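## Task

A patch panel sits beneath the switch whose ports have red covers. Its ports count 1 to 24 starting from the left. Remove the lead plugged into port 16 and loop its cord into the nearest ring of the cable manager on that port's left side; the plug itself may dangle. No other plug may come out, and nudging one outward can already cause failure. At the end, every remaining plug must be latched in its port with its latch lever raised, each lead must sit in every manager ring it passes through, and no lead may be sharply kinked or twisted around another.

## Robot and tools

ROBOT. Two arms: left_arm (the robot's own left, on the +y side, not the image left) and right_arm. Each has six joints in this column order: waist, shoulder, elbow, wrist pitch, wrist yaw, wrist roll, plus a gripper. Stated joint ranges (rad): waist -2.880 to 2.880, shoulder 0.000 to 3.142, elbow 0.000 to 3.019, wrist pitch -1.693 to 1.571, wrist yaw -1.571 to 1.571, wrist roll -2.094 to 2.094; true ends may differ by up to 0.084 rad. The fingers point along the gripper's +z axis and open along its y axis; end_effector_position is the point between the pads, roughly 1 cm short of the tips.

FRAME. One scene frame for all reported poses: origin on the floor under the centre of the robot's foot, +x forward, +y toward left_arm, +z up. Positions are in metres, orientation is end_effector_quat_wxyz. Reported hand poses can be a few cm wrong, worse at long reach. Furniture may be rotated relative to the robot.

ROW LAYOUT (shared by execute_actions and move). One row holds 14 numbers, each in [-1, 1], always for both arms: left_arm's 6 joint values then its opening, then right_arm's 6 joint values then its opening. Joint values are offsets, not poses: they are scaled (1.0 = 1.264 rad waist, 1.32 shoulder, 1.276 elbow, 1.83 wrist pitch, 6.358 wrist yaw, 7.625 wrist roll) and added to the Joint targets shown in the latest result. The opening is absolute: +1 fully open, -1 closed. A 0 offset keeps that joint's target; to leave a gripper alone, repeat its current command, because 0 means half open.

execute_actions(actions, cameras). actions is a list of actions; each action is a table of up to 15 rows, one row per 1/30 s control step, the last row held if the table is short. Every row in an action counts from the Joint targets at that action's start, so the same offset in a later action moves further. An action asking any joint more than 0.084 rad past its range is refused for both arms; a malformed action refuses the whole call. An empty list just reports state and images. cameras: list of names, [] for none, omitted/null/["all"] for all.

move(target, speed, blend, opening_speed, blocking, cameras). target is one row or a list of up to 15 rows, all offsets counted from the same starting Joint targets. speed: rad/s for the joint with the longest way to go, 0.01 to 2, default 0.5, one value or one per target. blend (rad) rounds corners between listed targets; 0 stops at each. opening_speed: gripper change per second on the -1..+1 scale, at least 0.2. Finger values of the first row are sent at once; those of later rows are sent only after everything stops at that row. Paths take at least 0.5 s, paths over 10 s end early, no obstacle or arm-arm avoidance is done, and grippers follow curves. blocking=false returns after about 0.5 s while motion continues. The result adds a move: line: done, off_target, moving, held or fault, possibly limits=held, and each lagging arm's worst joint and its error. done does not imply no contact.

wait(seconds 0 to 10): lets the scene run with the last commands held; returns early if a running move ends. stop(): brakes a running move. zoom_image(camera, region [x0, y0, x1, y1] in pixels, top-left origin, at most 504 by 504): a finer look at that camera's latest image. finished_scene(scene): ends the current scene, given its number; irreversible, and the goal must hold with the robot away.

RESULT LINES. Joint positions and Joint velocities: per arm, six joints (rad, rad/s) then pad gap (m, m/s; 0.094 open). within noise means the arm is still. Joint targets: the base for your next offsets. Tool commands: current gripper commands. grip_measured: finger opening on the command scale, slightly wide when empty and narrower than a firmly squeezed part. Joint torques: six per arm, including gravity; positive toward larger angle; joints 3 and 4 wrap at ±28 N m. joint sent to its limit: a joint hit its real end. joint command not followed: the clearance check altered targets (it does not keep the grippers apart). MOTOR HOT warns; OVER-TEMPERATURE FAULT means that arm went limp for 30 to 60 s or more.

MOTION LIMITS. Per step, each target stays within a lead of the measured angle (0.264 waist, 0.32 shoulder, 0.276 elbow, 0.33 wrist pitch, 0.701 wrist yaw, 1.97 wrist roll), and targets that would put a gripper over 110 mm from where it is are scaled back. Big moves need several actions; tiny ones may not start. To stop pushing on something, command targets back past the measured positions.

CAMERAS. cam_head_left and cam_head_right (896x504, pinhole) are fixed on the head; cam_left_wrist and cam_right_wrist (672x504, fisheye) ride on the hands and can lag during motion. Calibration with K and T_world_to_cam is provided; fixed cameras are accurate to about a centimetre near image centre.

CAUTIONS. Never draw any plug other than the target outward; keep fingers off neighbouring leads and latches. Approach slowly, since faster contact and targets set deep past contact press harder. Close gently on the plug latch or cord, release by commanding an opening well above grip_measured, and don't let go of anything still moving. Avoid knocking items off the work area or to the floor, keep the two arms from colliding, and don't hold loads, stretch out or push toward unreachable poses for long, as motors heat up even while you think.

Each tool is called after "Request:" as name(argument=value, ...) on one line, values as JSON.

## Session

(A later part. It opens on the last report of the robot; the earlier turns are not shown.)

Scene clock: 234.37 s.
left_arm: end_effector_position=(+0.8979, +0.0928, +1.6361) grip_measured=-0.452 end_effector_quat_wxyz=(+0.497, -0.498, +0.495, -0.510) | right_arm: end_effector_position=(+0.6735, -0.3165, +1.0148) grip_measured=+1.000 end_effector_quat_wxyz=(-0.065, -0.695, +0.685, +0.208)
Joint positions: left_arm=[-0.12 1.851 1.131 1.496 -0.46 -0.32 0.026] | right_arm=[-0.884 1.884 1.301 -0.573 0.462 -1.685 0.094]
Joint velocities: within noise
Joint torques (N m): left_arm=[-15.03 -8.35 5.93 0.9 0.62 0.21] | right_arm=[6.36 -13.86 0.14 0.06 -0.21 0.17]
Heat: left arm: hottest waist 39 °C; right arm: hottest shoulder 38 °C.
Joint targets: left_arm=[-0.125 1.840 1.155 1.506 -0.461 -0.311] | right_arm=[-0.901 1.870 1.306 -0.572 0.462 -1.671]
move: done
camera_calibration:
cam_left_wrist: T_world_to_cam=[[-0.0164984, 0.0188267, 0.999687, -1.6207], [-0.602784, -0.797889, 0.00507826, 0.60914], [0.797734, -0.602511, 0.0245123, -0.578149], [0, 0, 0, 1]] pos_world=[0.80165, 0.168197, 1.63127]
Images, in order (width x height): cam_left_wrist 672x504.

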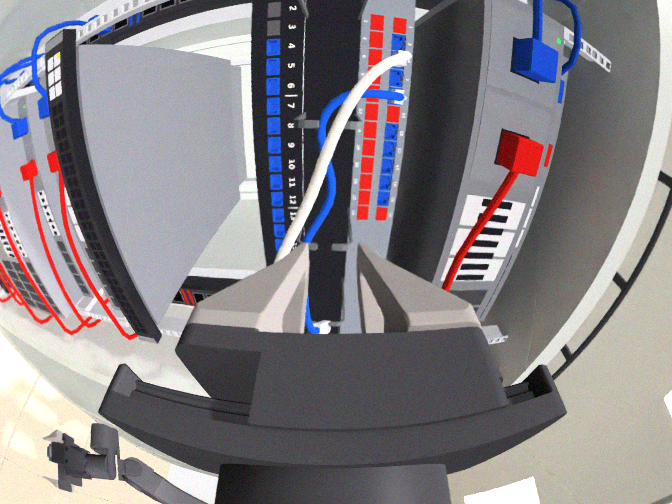

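Request:
move(target=[[0.0396,-0.1712,-0.181,-0.2437,0.0124,-0.0136,-0.45,0,0,0,0,0,0,1],[0.0396,-0.1712,-0.181,-0.1372,0.0124,-0.0136,-0.45,0,0,0,0,0,0,1]], speed=0.4, cameras=["cam_left_wrist"])

Request:
zoom_image(camera="cam_left_wrist", region=[260, 60, 480, 280])

Scene clock: 238.57 s.
left_arm: end_effector_position=(+0.8694, +0.1225, +1.6274) grip_measured=-0.452 end_effector_quat_wxyz=(+0.442, -0.440, +0.556, -0.550) | right_arm: end_effector_position=(+0.6735, -0.3165, +1.0148) grip_measured=+1.000 end_effector_quat_wxyz=(-0.065, -0.695, +0.685, +0.208)
Joint positions: left_arm=[-0.096 1.625 0.923 1.243 -0.384 -0.407 0.026] | right_arm=[-0.884 1.884 1.301 -0.573 0.462 -1.685 0.094]
Joint velocities: within noise
Joint torques (N m): left_arm=[-10.52 -6.48 4.18 1.14 0.74 0.05] | right_arm=[6.77 -13.8 0.18 0.03 -0.22 0.19]
Heat: left arm: hottest waist 39 °C; right arm: hottest shoulder 38 °C.
Joint targets: left_arm=[-0.075 1.614 0.924 1.256 -0.382 -0.415] | right_arm=[-0.901 1.870 1.306 -0.572 0.462 -1.671]
move: done
camera_calibration:
cam_left_wrist: T_world_to_cam=[[0.00237108, -0.00531593, 0.999983, -1.62697], [-0.759099, -0.650973, -0.00166067, 0.744597], [0.650971, -0.759082, -0.00557883, -0.3416], [0, 0, 0, 1]] pos_world=[0.791452, 0.216761, 1.62628]
Images, in order (width x height): cam_left_wrist 672x504.

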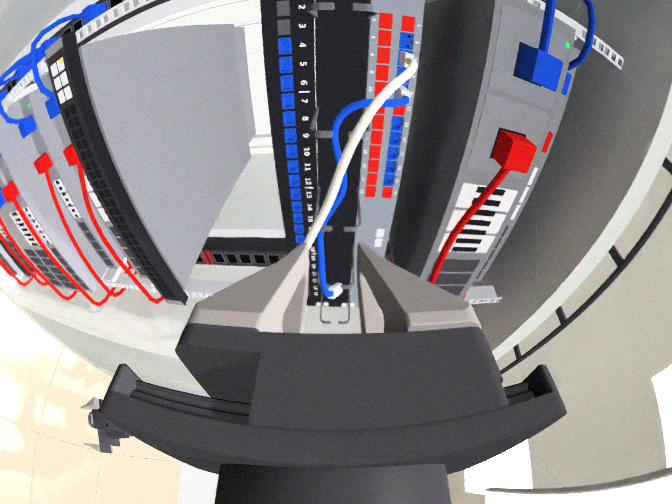

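Scaled by 2.291 from the camera's 672x504 image, which has a finer 960x720 frame.

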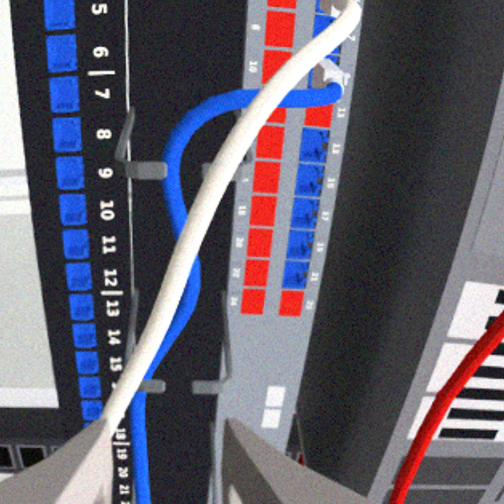

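Request:
execute_actions(actions=[])

Scene clock: 239.90 s.
left_arm: end_effector_position=(+0.8694, +0.1225, +1.6274) grip_measured=-0.452 end_effector_quat_wxyz=(+0.442, -0.440, +0.556, -0.550) | right_arm: end_effector_position=(+0.6735, -0.3165, +1.0148) grip_measured=+1.000 end_effector_quat_wxyz=(-0.065, -0.695, +0.685, +0.208)
Joint positions: left_arm=[-0.096 1.625 0.923 1.243 -0.384 -0.407 0.026] | right_arm=[-0.884 1.884 1.301 -0.573 0.462 -1.685 0.094]
Joint velocities: within noise
Joint torques (N m): left_arm=[-10.52 -6.48 4.18 1.21 0.74 0.05] | right_arm=[6.65 -13.98 0.29 0.1 -0.21 0.18]
Heat: left arm: hottest waist 39 °C; right arm: hottest shoulder 38 °C.
Joint targets: left_arm=[-0.075 1.614 0.924 1.256 -0.382 -0.415] | right_arm=[-0.901 1.870 1.306 -0.572 0.462 -1.671]
Tool commands: left_gripper/opening=-0.45 right_gripper/opening=+1.0
camera_calibration:
cam_left_wrist: T_world_to_cam=[[0.00237108, -0.00531593, 0.999983, -1.62697], [-0.759099, -0.650973, -0.00166067, 0.744597], [0.650971, -0.759082, -0.00557883, -0.3416], [0, 0, 0, 1]] pos_world=[0.791452, 0.216761, 1.62628]
cam_right_wrist: T_world_to_cam=[[0.928927, 0.0740601, -0.362779, -0.237284], [0.216859, -0.902979, 0.370946, -0.805551], [-0.30011, -0.423254, -0.854863, 1.05862], [0, 0, 0, 1]] pos_world=[0.712812, -0.261757, 1.11771]

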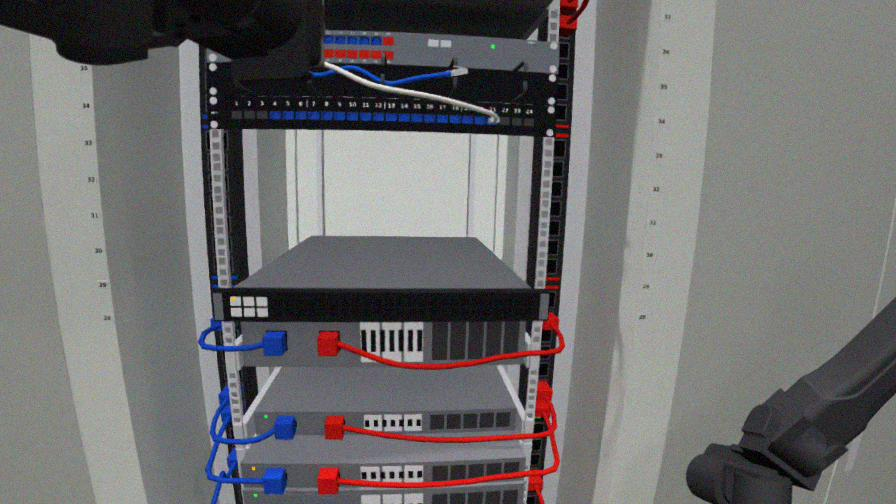

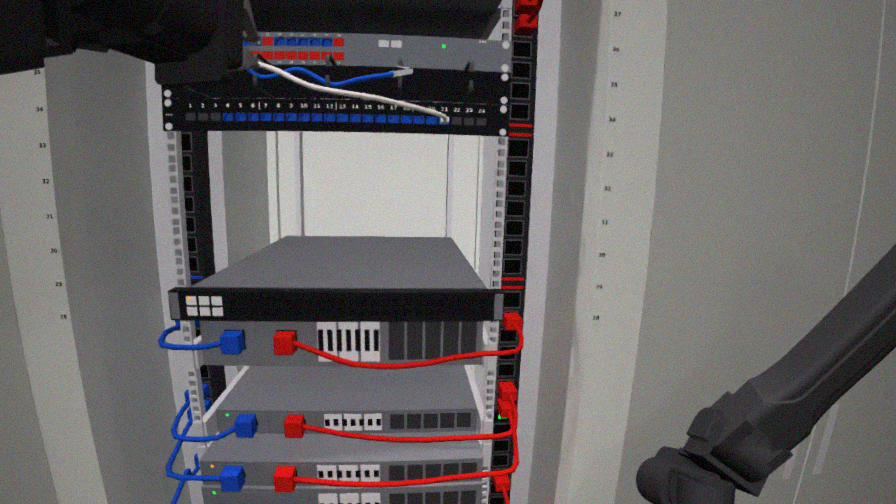

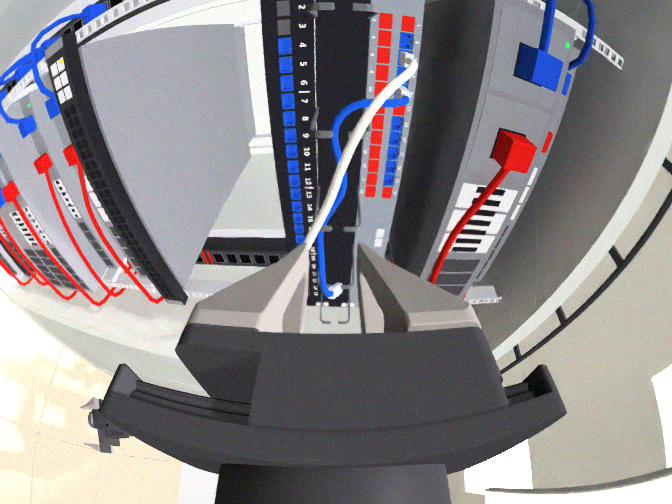

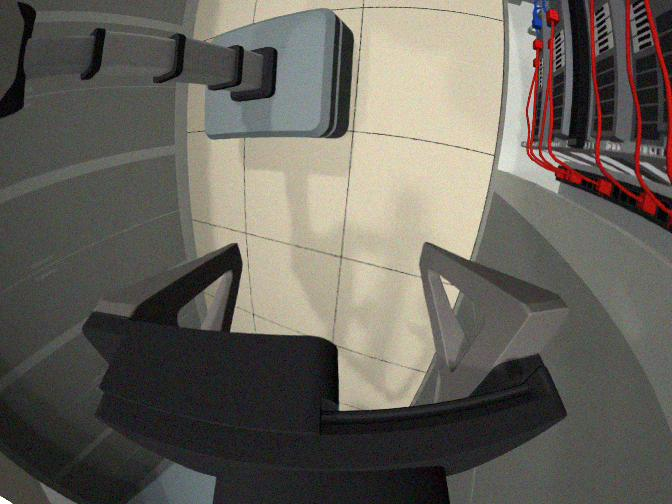

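Request:
zoom_image(camera="cam_left_wrist", region=[240, 40, 440, 340])

Request:
zoom_image(camera="cam_head_right", region=[160, 20, 520, 140])

Scaled by 1.680 from the camera's 672x504 image, which has a finer 960x720 frame.

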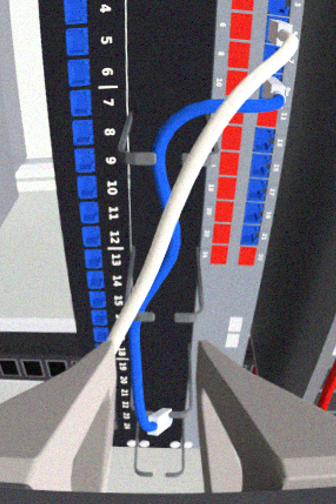

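Scaled by 1.400 from the camera's 896x504 image, which has a finer 1280x720 frame.

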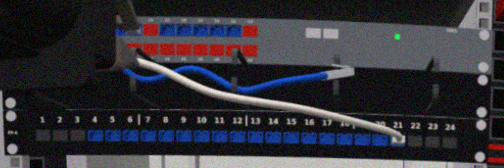

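Request:
move(target=[0.0356,0.0409,0.1301,-0.0634,0.0057,-0.0033,-0.3,0,0,0,0,0,0,1], speed=0.12, cameras=["cam_left_wrist","cam_head_right"])

Request:
zoom_image(camera="cam_left_wrist", region=[240, 40, 440, 340])

Scene clock: 243.63 s.
left_arm: end_effector_position=(+0.9227, +0.1230, +1.6296) grip_measured=-0.302 end_effector_quat_wxyz=(+0.447, -0.446, +0.547, -0.549) | right_arm: end_effector_position=(+0.6735, -0.3165, +1.0148) grip_measured=+1.000 end_effector_quat_wxyz=(-0.065, -0.695, +0.685, +0.208)
Joint positions: left_arm=[-0.053 1.656 1.065 1.148 -0.348 -0.432 0.033] | right_arm=[-0.884 1.884 1.301 -0.573 0.462 -1.685 0.094]
Joint velocities: within noise
Joint torques (N m): left_arm=[-11.46 -5.6 6.27 0.46 0.74 0.03] | right_arm=[6.65 -14.1 0.27 0.05 -0.2 0.17]
Heat: left arm: hottest waist 38 °C; right arm: hottest shoulder 38 °C.
Joint targets: left_arm=[-0.030 1.668 1.090 1.139 -0.346 -0.440] | right_arm=[-0.901 1.870 1.306 -0.572 0.462 -1.671]
move: done
camera_calibration:
cam_left_wrist: T_world_to_cam=[[-0.00377689, 0.00511981, 0.99998, -1.62491], [-0.745632, -0.666358, 0.000595468, 0.771173], [0.666348, -0.745614, 0.00633425, -0.411155], [0, 0, 0, 1]] pos_world=[0.842846, 0.215634, 1.62703]
Images, in order (width x height): cam_head_right 896x504, cam_left_wrist 672x504.

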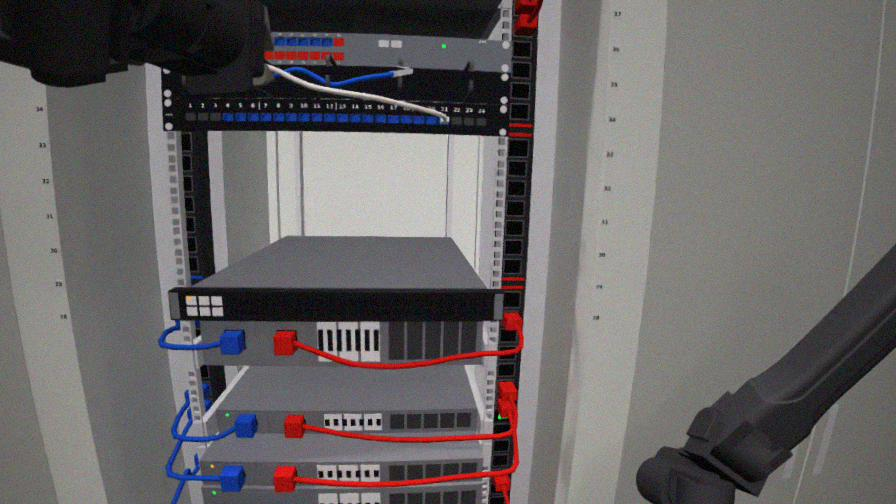

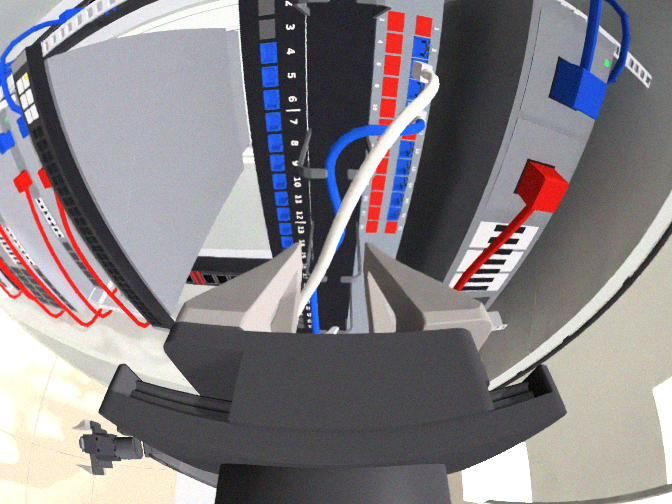

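Scaled by 1.680 from the camera's 672x504 image, which has a finer 960x720 frame.

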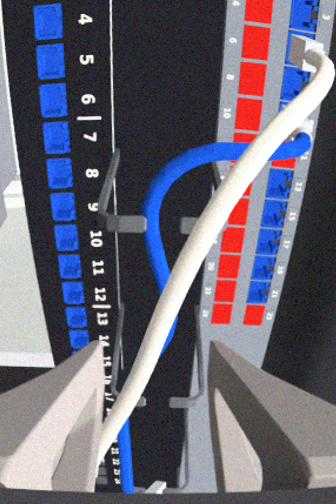

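Request:
move(target=[0,0,0,0,0,0,-0.92,0,0,0,0,0,0,1], opening_speed=0.4, cameras=["cam_left_wrist","cam_head_right"])

Request:
zoom_image(camera="cam_left_wrist", region=[240, 40, 440, 340])

Scene clock: 246.23 s.
left_arm: end_effector_position=(+0.9227, +0.1228, +1.6298) grip_measured=-0.900 end_effector_quat_wxyz=(+0.446, -0.446, +0.547, -0.550) | right_arm: end_effector_position=(+0.6735, -0.3165, +1.0148) grip_measured=+1.000 end_effector_quat_wxyz=(-0.065, -0.695, +0.685, +0.208)
Joint positions: left_arm=[-0.053 1.656 1.065 1.147 -0.347 -0.433 0.005] | right_arm=[-0.884 1.884 1.301 -0.573 0.462 -1.685 0.094]
Joint velocities: within noise
Joint torques (N m): left_arm=[-11.46 -5.66 6.27 0.51 0.7 0.05] | right_arm=[6.65 -13.74 0.32 0.02 -0.24 0.19]
Heat: left arm: hottest waist 38 °C; right arm: hottest shoulder 38 °C.
Joint targets: left_arm=[-0.030 1.668 1.090 1.139 -0.346 -0.440] | right_arm=[-0.901 1.870 1.306 -0.572 0.462 -1.671]
move: done
camera_calibration:
cam_left_wrist: T_world_to_cam=[[-0.00451666, 0.00592118, 0.999972, -1.62446], [-0.746169, -0.665757, 0.000571894, 0.771501], [0.665742, -0.746145, 0.0074252, -0.412406], [0, 0, 0, 1]] pos_world=[0.842889, 0.215536, 1.62703]
Images, in order (width x height): cam_head_right 896x504, cam_left_wrist 672x504.

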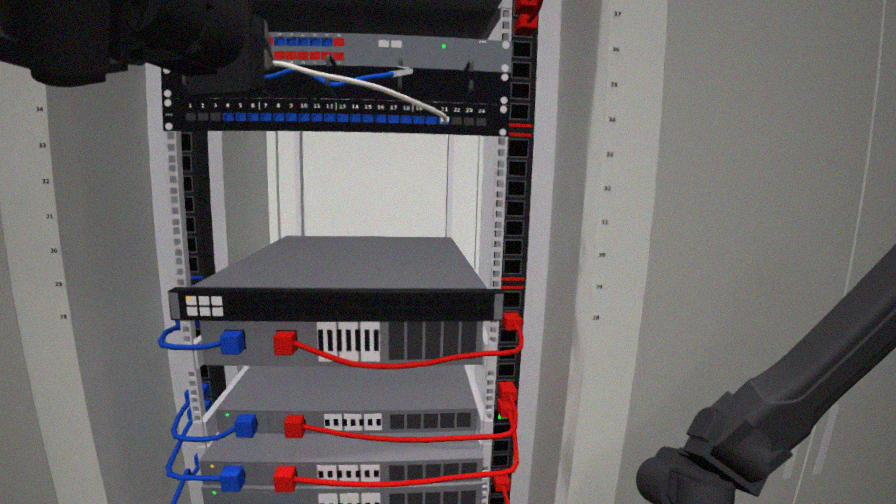

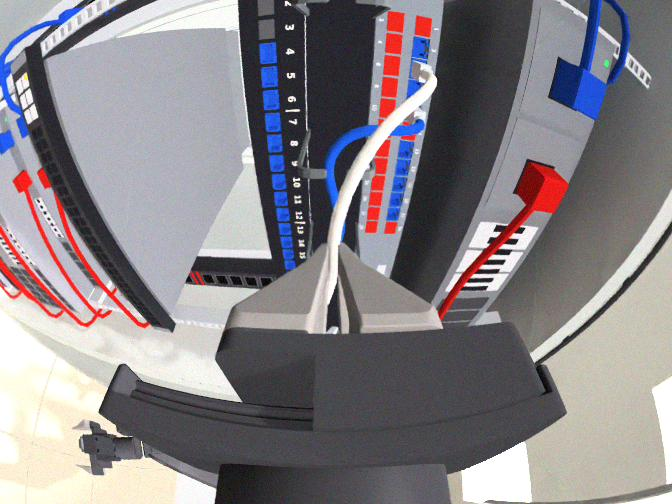

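Scaled by 1.680 from the camera's 672x504 image, which has a finer 960x720 frame.

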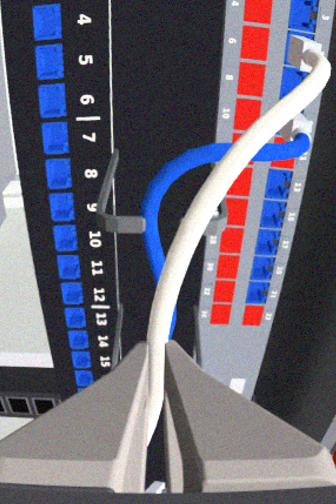

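Request:
move(target=[0.0075,0,0,0,0,0,-0.92,0,0,0,0,0,0,1], speed=0.1, cameras=["cam_left_wrist"])

Request:
zoom_image(camera="cam_left_wrist", region=[280, 100, 400, 260])

Scene clock: 248.30 s.
left_arm: end_effector_position=(+0.9245, +0.1248, +1.6255) grip_measured=-0.903 end_effector_quat_wxyz=(+0.447, -0.447, +0.548, -0.547) | right_arm: end_effector_position=(+0.6735, -0.3165, +1.0148) grip_measured=+1.000 end_effector_quat_wxyz=(-0.065, -0.695, +0.685, +0.208)
Joint positions: left_arm=[-0.045 1.656 1.065 1.147 -0.346 -0.433 0.005] | right_arm=[-0.884 1.884 1.301 -0.573 0.462 -1.685 0.094]
Joint velocities: within noise
Joint torques (N m): left_arm=[-11.34 -5.77 6.24 0.53 0.66 0.05] | right_arm=[7 -14.1 0.2 0.12 -0.2 0.19]
Heat: left arm: hottest waist 38 °C; right arm: hottest shoulder 38 °C.
Joint targets: left_arm=[-0.021 1.668 1.090 1.139 -0.346 -0.440] | right_arm=[-0.901 1.870 1.306 -0.572 0.462 -1.671]
move: done
camera_calibration:
cam_left_wrist: T_world_to_cam=[[-0.000205881, 0.000967829, 1, -1.62354], [-0.743498, -0.668737, 0.000494151, 0.772173], [0.668738, -0.743498, 0.00085726, -0.404546], [0, 0, 0, 1]] pos_world=[0.84431, 0.217173, 1.6235]
Images, in order (width x height): cam_left_wrist 672x504.

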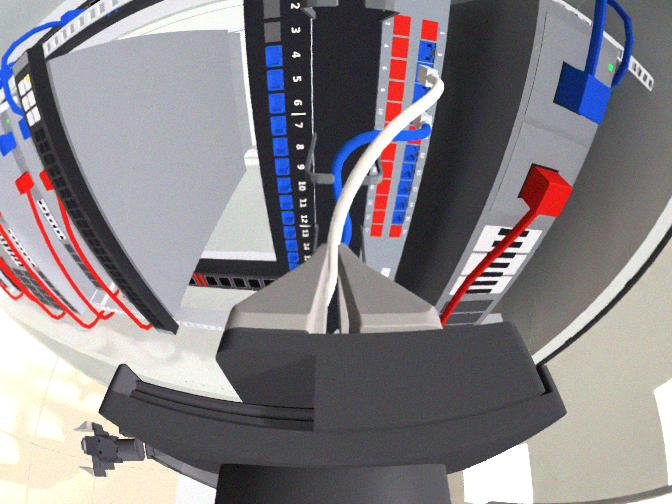

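Scaled by 3.150 from the camera's 672x504 image, which has a finer 960x720 frame.

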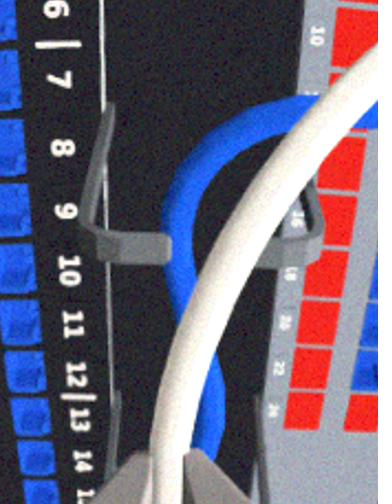

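Request:
move(target=[0.0085,0,0,0,0,0,-0.92,0,0,0,0,0,0,1], speed=0.1, cameras=["cam_left_wrist"])

Request:
zoom_image(camera="cam_left_wrist", region=[280, 100, 400, 260])

Scene clock: 249.30 s.
left_arm: end_effector_position=(+0.9274, +0.1277, +1.6206) grip_measured=-0.903 end_effector_quat_wxyz=(+0.449, -0.449, +0.549, -0.543) | right_arm: end_effector_position=(+0.6735, -0.3165, +1.0148) grip_measured=+1.000 end_effector_quat_wxyz=(-0.065, -0.695, +0.685, +0.208)
Joint positions: left_arm=[-0.035 1.656 1.066 1.147 -0.346 -0.433 0.005] | right_arm=[-0.884 1.884 1.301 -0.573 0.462 -1.685 0.094]
Joint velocities: within noise
Joint torques (N m): left_arm=[-11.22 -5.89 6.08 0.53 0.65 0.05] | right_arm=[7.18 -13.92 0.17 0.17 -0.21 0.17]
Heat: left arm: hottest waist 38 °C; right arm: hottest shoulder 38 °C.
Joint targets: left_arm=[-0.010 1.668 1.090 1.139 -0.346 -0.440] | right_arm=[-0.901 1.870 1.306 -0.572 0.462 -1.671]
move: done
camera_calibration:
cam_left_wrist: T_world_to_cam=[[0.00462292, -0.00438013, 0.99998, -1.62245], [-0.739056, -0.673644, 0.000465955, 0.772843], [0.673628, -0.739043, -0.00635136, -0.39776], [0, 0, 0, 1]] pos_world=[0.846617, 0.219553, 1.61953]
Images, in order (width x height): cam_left_wrist 672x504.

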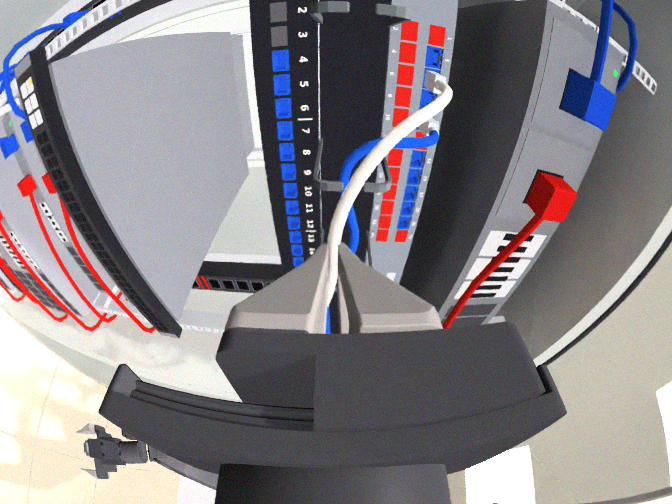

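Scaled by 3.150 from the camera's 672x504 image, which has a finer 960x720 frame.

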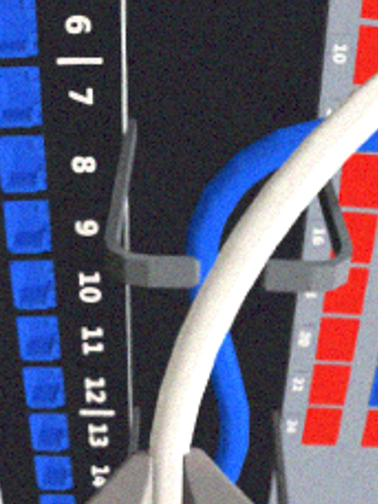

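Request:
move(target=[0.0093,0.0027,0.0247,-0.0164,0.0016,-0.0008,-0.92,0,0,0,0,0,0,1], speed=0.1, cameras=["cam_left_wrist"])

Request:
zoom_image(camera="cam_left_wrist", region=[280, 100, 400, 260])

Scene clock: 250.57 s.
left_arm: end_effector_position=(+0.9378, +0.1272, +1.6181) grip_measured=-0.903 end_effector_quat_wxyz=(+0.449, -0.447, +0.553, -0.541) | right_arm: end_effector_position=(+0.6735, -0.3165, +1.0148) grip_measured=+1.000 end_effector_quat_wxyz=(-0.065, -0.695, +0.685, +0.208)
Joint positions: left_arm=[-0.023 1.661 1.093 1.117 -0.337 -0.435 0.005] | right_arm=[-0.884 1.884 1.301 -0.573 0.462 -1.685 0.094]
Joint velocities: within noise
Joint torques (N m): left_arm=[-11.4 -6.18 6.5 0.59 0.68 0.01] | right_arm=[6.83 -14.04 0.21 0.09 -0.2 0.17]
Heat: left arm: hottest waist 38 °C; right arm: hottest shoulder 38 °C.
Joint targets: left_arm=[0.002 1.672 1.121 1.109 -0.336 -0.446] | right_arm=[-0.901 1.870 1.306 -0.572 0.462 -1.671]
move: done
camera_calibration:
cam_left_wrist: T_world_to_cam=[[0.00664535, -0.0117954, 0.999908, -1.62086], [-0.742594, -0.669735, -0.00296526, 0.788608], [0.669709, -0.742506, -0.0132098, -0.389904], [0, 0, 0, 1]] pos_world=[0.857509, 0.219533, 1.6179]
Images, in order (width x height): cam_left_wrist 672x504.

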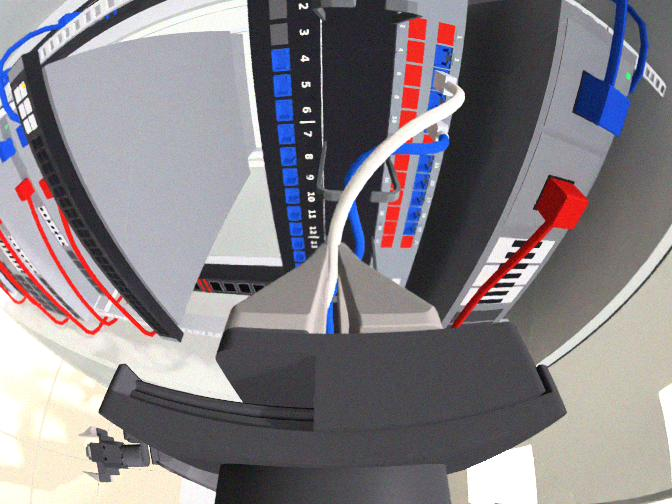

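Scaled by 3.150 from the camera's 672x504 image, which has a finer 960x720 frame.

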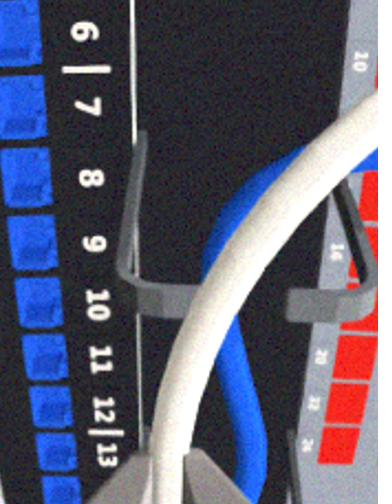

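Request:
move(target=[0,0.0022,0.0216,-0.0131,0.0012,-0.0006,-0.92,0,0,0,0,0,0,1], speed=0.1, cameras=["cam_left_wrist"])

Request:
zoom_image(camera="cam_left_wrist", region=[280, 100, 400, 260])

Scene clock: 251.70 s.
left_arm: end_effector_position=(+0.9446, +0.1242, +1.6213) grip_measured=-0.903 end_effector_quat_wxyz=(+0.446, -0.444, +0.553, -0.545) | right_arm: end_effector_position=(+0.6735, -0.3165, +1.0148) grip_measured=+1.000 end_effector_quat_wxyz=(-0.065, -0.695, +0.685, +0.208)
Joint positions: left_arm=[-0.023 1.666 1.117 1.091 -0.33 -0.44 0.005] | right_arm=[-0.884 1.884 1.301 -0.573 0.462 -1.685 0.094]
Joint velocities: within noise
Joint torques (N m): left_arm=[-11.63 -6.53 6.79 0.62 0.74 0.01] | right_arm=[6.83 -13.98 0.29 0.12 -0.22 0.18]
Heat: left arm: hottest waist 38 °C; right arm: hottest shoulder 38 °C.
Joint targets: left_arm=[0.002 1.674 1.149 1.085 -0.328 -0.450] | right_arm=[-0.901 1.870 1.306 -0.572 0.462 -1.671]
move: done
camera_calibration:
cam_left_wrist: T_world_to_cam=[[0.00401962, -0.00820314, 0.999958, -1.62221], [-0.748665, -0.662944, -0.00242897, 0.795602], [0.662936, -0.748624, -0.00880619, -0.396676], [0, 0, 0, 1]] pos_world=[0.865132, 0.217171, 1.62059]
Images, in order (width x height): cam_left_wrist 672x504.

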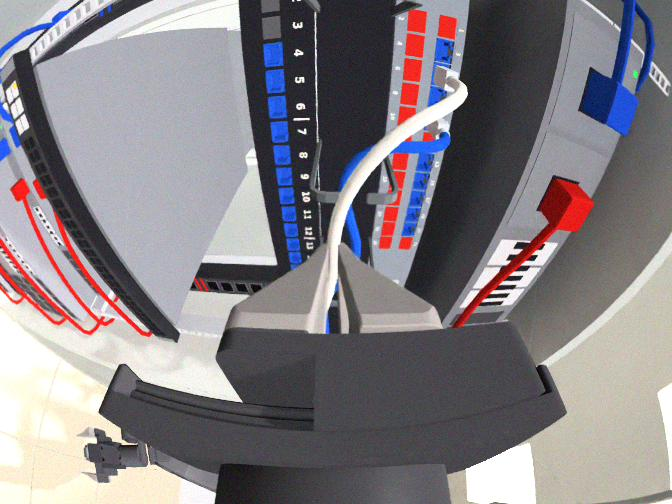

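Scaled by 3.150 from the camera's 672x504 image, which has a finer 960x720 frame.

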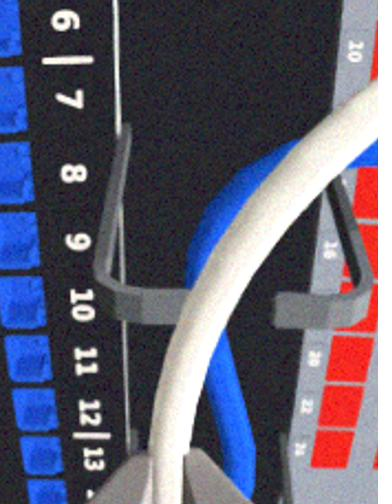

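Request:
move(target=[-0.0500,0,0,0,0,0,-0.92,0,0,0,0,0,0,1], speed=0.1, cameras=["cam_left_wrist"])

Request:
zoom_image(camera="cam_left_wrist", region=[280, 100, 400, 260])

Scene clock: 253.40 s.
left_arm: end_effector_position=(+0.9423, +0.1212, +1.6264) grip_measured=-0.903 end_effector_quat_wxyz=(+0.445, -0.443, +0.552, -0.549) | right_arm: end_effector_position=(+0.6735, -0.3165, +1.0148) grip_measured=+1.000 end_effector_quat_wxyz=(-0.065, -0.695, +0.685, +0.208)
Joint positions: left_arm=[-0.033 1.667 1.117 1.091 -0.33 -0.441 0.005] | right_arm=[-0.884 1.884 1.301 -0.573 0.462 -1.685 0.094]
Joint velocities: within noise
Joint torques (N m): left_arm=[-15.91 -6.48 6.87 0.64 0.74 0.02] | right_arm=[7 -13.74 0.31 0.08 -0.19 0.16]
Heat: left arm: hottest waist 38 °C; right arm: hottest shoulder 38 °C.
Joint targets: left_arm=[-0.061 1.674 1.149 1.085 -0.328 -0.450] | right_arm=[-0.901 1.870 1.306 -0.572 0.462 -1.671]
move: done
camera_calibration:
cam_left_wrist: T_world_to_cam=[[-0.00114666, -0.00180115, 0.999998, -1.6233], [-0.752353, -0.658756, -0.00204922, 0.794319], [0.658759, -0.752354, -0.000599727, -0.406255], [0, 0, 0, 1]] pos_world=[0.863371, 0.214691, 1.62468]
Images, in order (width x height): cam_left_wrist 672x504.

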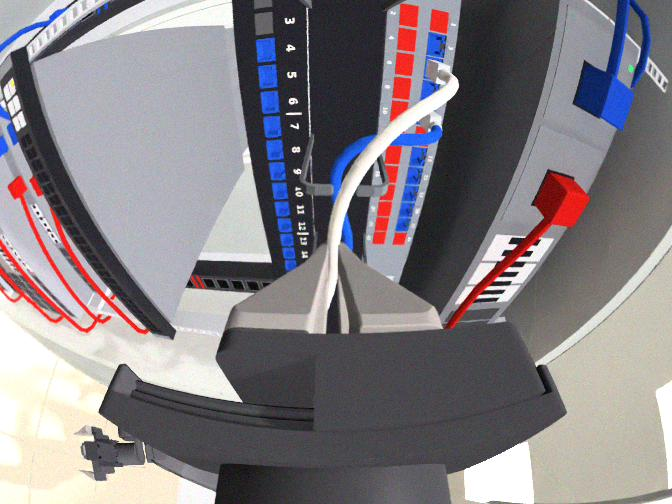

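Scaled by 3.150 from the camera's 672x504 image, which has a finer 960x720 frame.

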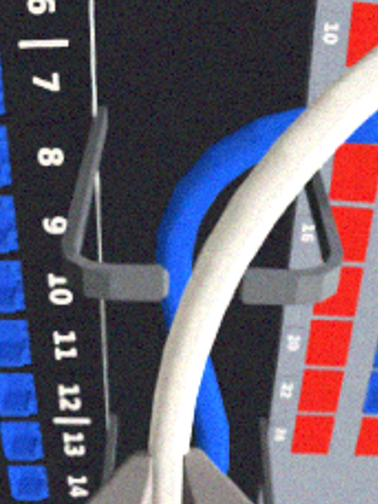

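Request:
move(target=[[0.0364,0,0,0,0,0,-0.92,0,0,0,0,0,0,1],[0.049,0.0026,0.0237,-0.0157,0.0015,-0.0008,-0.92,0,0,0,0,0,0,1]], speed=0.1, cameras=["cam_left_wrist"])

Request:
zoom_image(camera="cam_left_wrist", region=[280, 100, 400, 260])

Scene clock: 255.10 s.
left_arm: end_effector_position=(+0.9527, +0.1210, +1.6250) grip_measured=-0.903 end_effector_quat_wxyz=(+0.443, -0.442, +0.554, -0.550) | right_arm: end_effector_position=(+0.6735, -0.3165, +1.0148) grip_measured=+1.000 end_effector_quat_wxyz=(-0.065, -0.695, +0.685, +0.208)
Joint positions: left_arm=[-0.022 1.672 1.145 1.062 -0.321 -0.447 0.005] | right_arm=[-0.884 1.884 1.301 -0.573 0.462 -1.685 0.094]
Joint velocities: within noise
Joint torques (N m): left_arm=[-11.99 -6.89 7.06 0.69 0.75 0.04] | right_arm=[7 -13.86 0.2 0.09 -0.2 0.18]
Heat: left arm: hottest waist 38 °C; right arm: hottest shoulder 38 °C.
Joint targets: left_arm=[0.000 1.678 1.179 1.057 -0.318 -0.456] | right_arm=[-0.901 1.870 1.306 -0.572 0.462 -1.671]
move: done
camera_calibration:
cam_left_wrist: T_world_to_cam=[[0.000508249, -0.00339397, 0.999994, -1.62322], [-0.755514, -0.65513, -0.00183952, 0.804192], [0.655133, -0.755508, -0.00289716, -0.40574], [0, 0, 0, 1]] pos_world=[0.874216, 0.214801, 1.62352]
Images, in order (width x height): cam_left_wrist 672x504.

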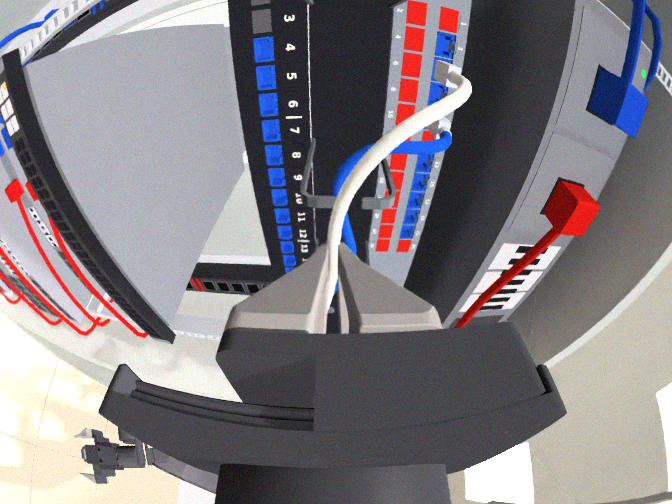

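Scaled by 3.150 from the camera's 672x504 image, which has a finer 960x720 frame.

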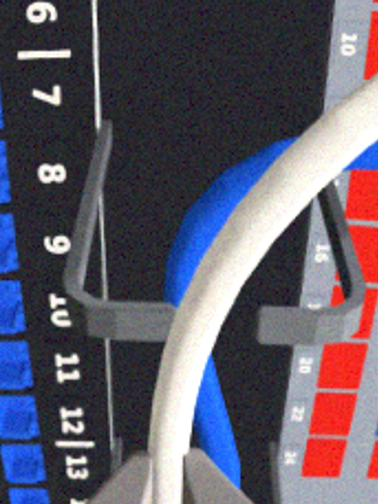

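Request:
move(target=[0,0.0023,0.0219,-0.0295,0.0014,-0.0008,-0.92,0,0,0,0,0,0,1], speed=0.1, cameras=["cam_left_wrist"])

Request:
zoom_image(camera="cam_left_wrist", region=[280, 100, 400, 260])

Scene clock: 257.33 s.
left_arm: end_effector_position=(+0.9601, +0.1156, +1.6279) grip_measured=-0.903 end_effector_quat_wxyz=(+0.435, -0.434, +0.561, -0.554) | right_arm: end_effector_position=(+0.6735, -0.3165, +1.0148) grip_measured=+1.000 end_effector_quat_wxyz=(-0.065, -0.695, +0.685, +0.208)
Joint positions: left_arm=[-0.022 1.674 1.172 1.008 -0.312 -0.454 0.005] | right_arm=[-0.884 1.884 1.301 -0.573 0.462 -1.685 0.094]
Joint velocities: within noise
Joint torques (N m): left_arm=[-12.1 -6.89 7.17 0.64 0.77 0] | right_arm=[6.83 -13.8 0.2 0.1 -0.2 0.16]
Heat: left arm: hottest waist 38 °C; right arm: hottest shoulder 38 °C.
Joint targets: left_arm=[0.000 1.681 1.207 1.003 -0.309 -0.463] | right_arm=[-0.901 1.870 1.306 -0.572 0.462 -1.671]
move: done
camera_calibration:
cam_left_wrist: T_world_to_cam=[[0.00389492, -0.00587247, 0.999975, -1.62909], [-0.773016, -0.634387, -0.000714605, 0.818857], [0.634375, -0.772994, -0.0070104, -0.386051], [0, 0, 0, 1]] pos_world=[0.884236, 0.21149, 1.62693]
Images, in order (width x height): cam_left_wrist 672x504.

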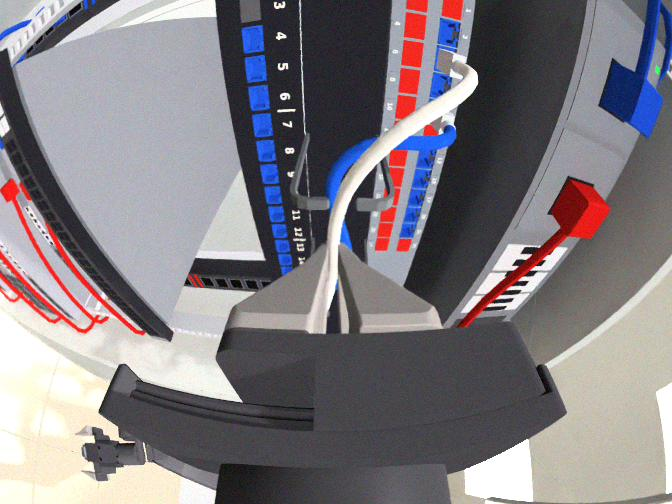

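Scaled by 3.150 from the camera's 672x504 image, which has a finer 960x720 frame.

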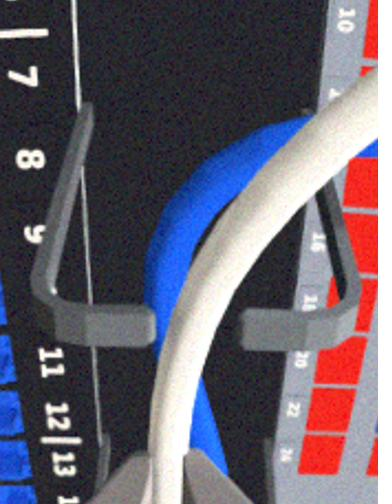

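Request:
move(target=[0.0025,0.0136,0.0321,-0.0055,0.0013,-0.0008,-0.92,0,0,0,0,0,0,1], speed=0.1, cameras=["cam_left_wrist"])

Request:
zoom_image(camera="cam_left_wrist", region=[280, 100, 400, 260])

Scene clock: 259.43 s.
left_arm: end_effector_position=(+0.9705, +0.1119, +1.6322) grip_measured=-0.903 end_effector_quat_wxyz=(+0.437, -0.436, +0.555, -0.558) | right_arm: end_effector_position=(+0.6735, -0.3165, +1.0148) grip_measured=+1.000 end_effector_quat_wxyz=(-0.065, -0.695, +0.685, +0.208)
Joint positions: left_arm=[-0.022 1.693 1.211 0.998 -0.304 -0.46 0.005] | right_arm=[-0.884 1.884 1.301 -0.573 0.462 -1.685 0.094]
Joint velocities: within noise
Joint torques (N m): left_arm=[-12.28 -7.18 7.42 0.68 0.78 0.02] | right_arm=[6.95 -14.04 0.32 0.03 -0.22 0.16]
Heat: left arm: hottest waist 38 °C; right arm: hottest shoulder 38 °C.
Joint targets: left_arm=[0.004 1.699 1.248 0.993 -0.301 -0.469] | right_arm=[-0.901 1.870 1.306 -0.572 0.462 -1.671]
move: off_target (left_arm); left_arm: the elbow is farthest, 0.037 rad from its target
camera_calibration:
cam_left_wrist: T_world_to_cam=[[-0.00428022, 0.0054461, 0.999976, -1.6268], [-0.769829, -0.63825, 0.00018094, 0.820477], [0.638236, -0.76981, 0.00692442, -0.42227], [0, 0, 0, 1]] pos_world=[0.894172, 0.207462, 1.62953]
Images, in order (width x height): cam_left_wrist 672x504.

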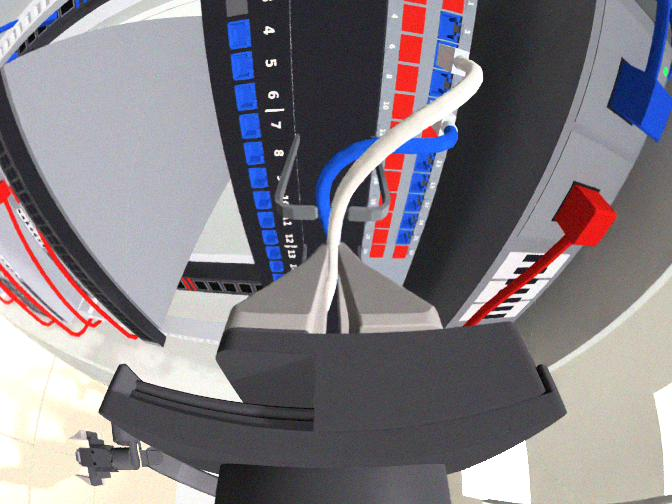

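Scaled by 3.150 from the camera's 672x504 image, which has a finer 960x720 frame.

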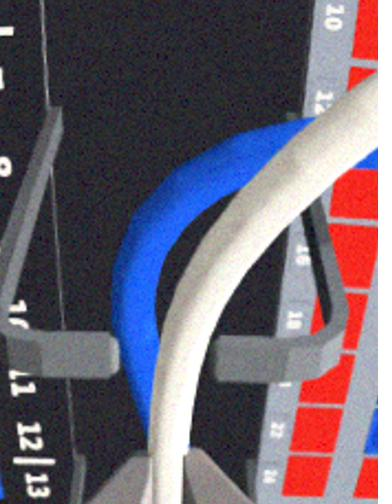

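Request:
move(target=[0.0105,0,0,0,0,0,-0.92,0,0,0,0,0,0,1], speed=0.1, cameras=["cam_left_wrist"])

Request:
zoom_image(camera="cam_left_wrist", region=[280, 100, 400, 260])

Scene clock: 260.67 s.
left_arm: end_effector_position=(+0.9740, +0.1160, +1.6235) grip_measured=-0.903 end_effector_quat_wxyz=(+0.438, -0.438, +0.558, -0.552) | right_arm: end_effector_position=(+0.6735, -0.3165, +1.0148) grip_measured=+1.000 end_effector_quat_wxyz=(-0.065, -0.695, +0.685, +0.208)
Joint positions: left_arm=[-0.006 1.693 1.211 0.998 -0.303 -0.461 0.005] | right_arm=[-0.884 1.884 1.301 -0.573 0.462 -1.685 0.094]
Joint velocities: within noise
Joint torques (N m): left_arm=[-12.4 -7.36 7.38 0.68 0.73 0.04] | right_arm=[6.65 -13.22 0.25 0.09 -0.2 0.19]
Heat: left arm: hottest waist 38 °C; right arm: hottest shoulder 38 °C.
Joint targets: left_arm=[0.017 1.699 1.248 0.993 -0.301 -0.469] | right_arm=[-0.901 1.870 1.306 -0.572 0.462 -1.671]
move: off_target (left_arm); left_arm: the elbow is farthest, 0.037 rad from its target
camera_calibration:
cam_left_wrist: T_world_to_cam=[[0.00369022, -0.00349335, 0.999987, -1.62483], [-0.765075, -0.643941, 0.000573791, 0.821155], [0.64393, -0.765067, -0.00504895, -0.407982], [0, 0, 0, 1]] pos_world=[0.896953, 0.210965, 1.62228]
Images, in order (width x height): cam_left_wrist 672x504.

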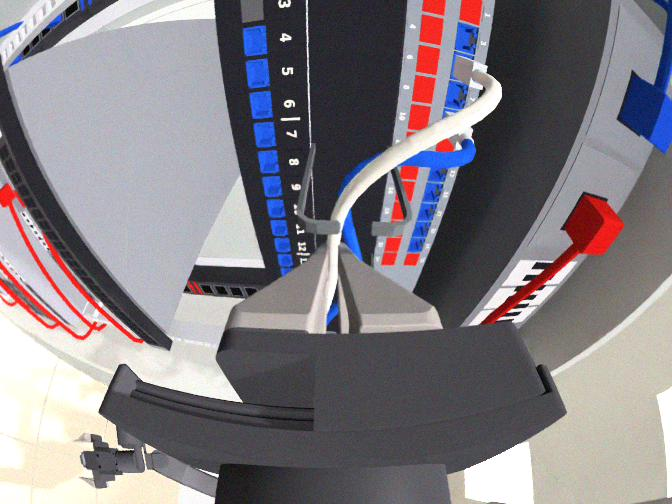

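Scaled by 3.150 from the camera's 672x504 image, which has a finer 960x720 frame.

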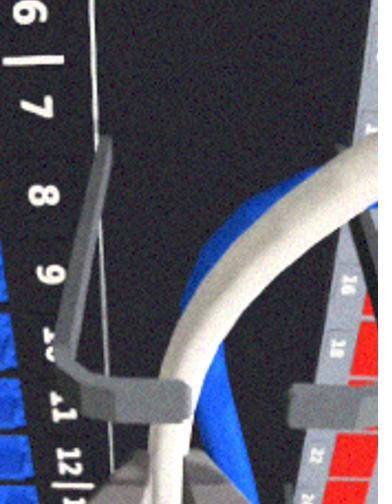

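Request:
move(target=[0.0095,0,0,-0.0273,0,0,-0.92,0,0,0,0,0,0,1], speed=0.1, cameras=["cam_left_wrist","cam_head_right"])

Request:
zoom_image(camera="cam_left_wrist", region=[280, 100, 400, 260])

Scene clock: 262.23 s.
left_arm: end_effector_position=(+0.9772, +0.1124, +1.6174) grip_measured=-0.903 end_effector_quat_wxyz=(+0.431, -0.433, +0.570, -0.549) | right_arm: end_effector_position=(+0.6735, -0.3165, +1.0148) grip_measured=+1.000 end_effector_quat_wxyz=(-0.065, -0.695, +0.685, +0.208)
Joint positions: left_arm=[0.001 1.693 1.22 0.958 -0.303 -0.461 0.005] | right_arm=[-0.884 1.884 1.301 -0.573 0.462 -1.685 0.094]
Joint velocities: within noise
Joint torques (N m): left_arm=[-12.16 -7.41 6.63 0.36 0.7 0.04] | right_arm=[7.06 -13.86 0.24 0.05 -0.21 0.16]
Heat: left arm: hottest waist 38 °C; right arm: hottest shoulder 38 °C.
Joint targets: left_arm=[0.029 1.699 1.248 0.943 -0.301 -0.469] | right_arm=[-0.901 1.870 1.306 -0.572 0.462 -1.671]
move: done
camera_calibration:
cam_left_wrist: T_world_to_cam=[[0.0183983, -0.020227, 0.999626, -1.63064], [-0.779431, -0.626485, 0.00166891, 0.831504], [0.626217, -0.779171, -0.0272918, -0.357922], [0, 0, 0, 1]] pos_world=[0.902238, 0.20906, 1.61887]
Images, in order (width x height): cam_head_right 896x504, cam_left_wrist 672x504.

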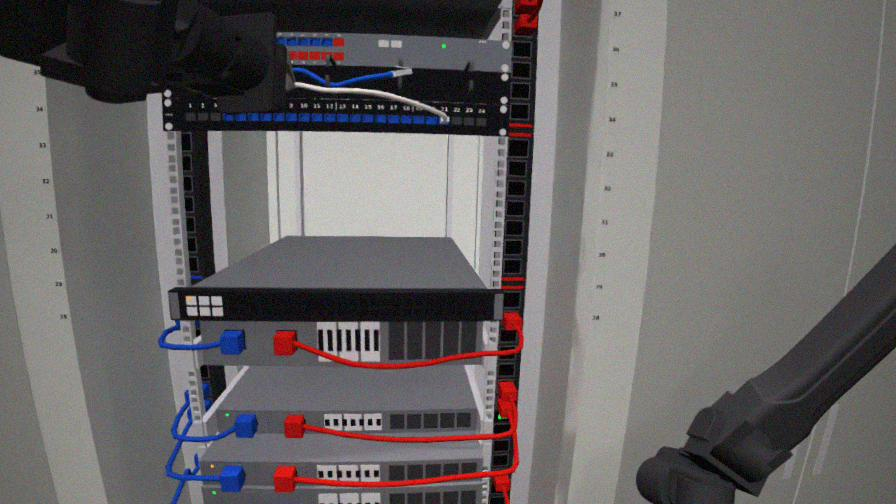

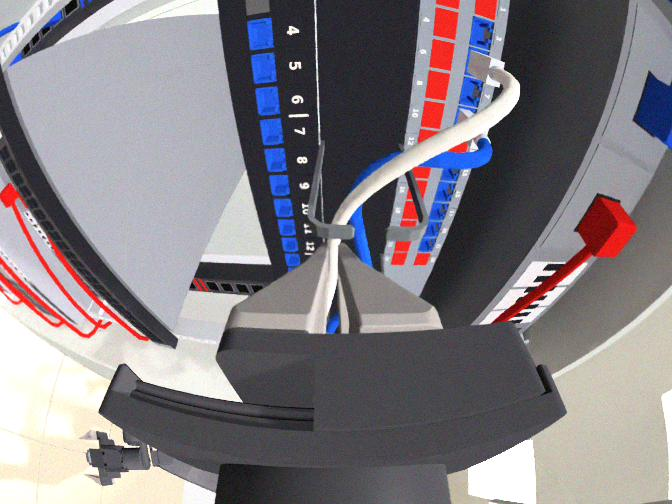

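Scaled by 3.150 from the camera's 672x504 image, which has a finer 960x720 frame.

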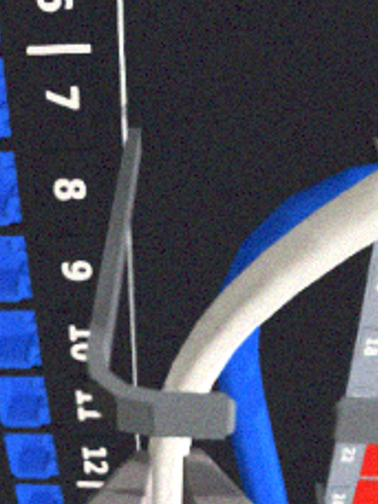

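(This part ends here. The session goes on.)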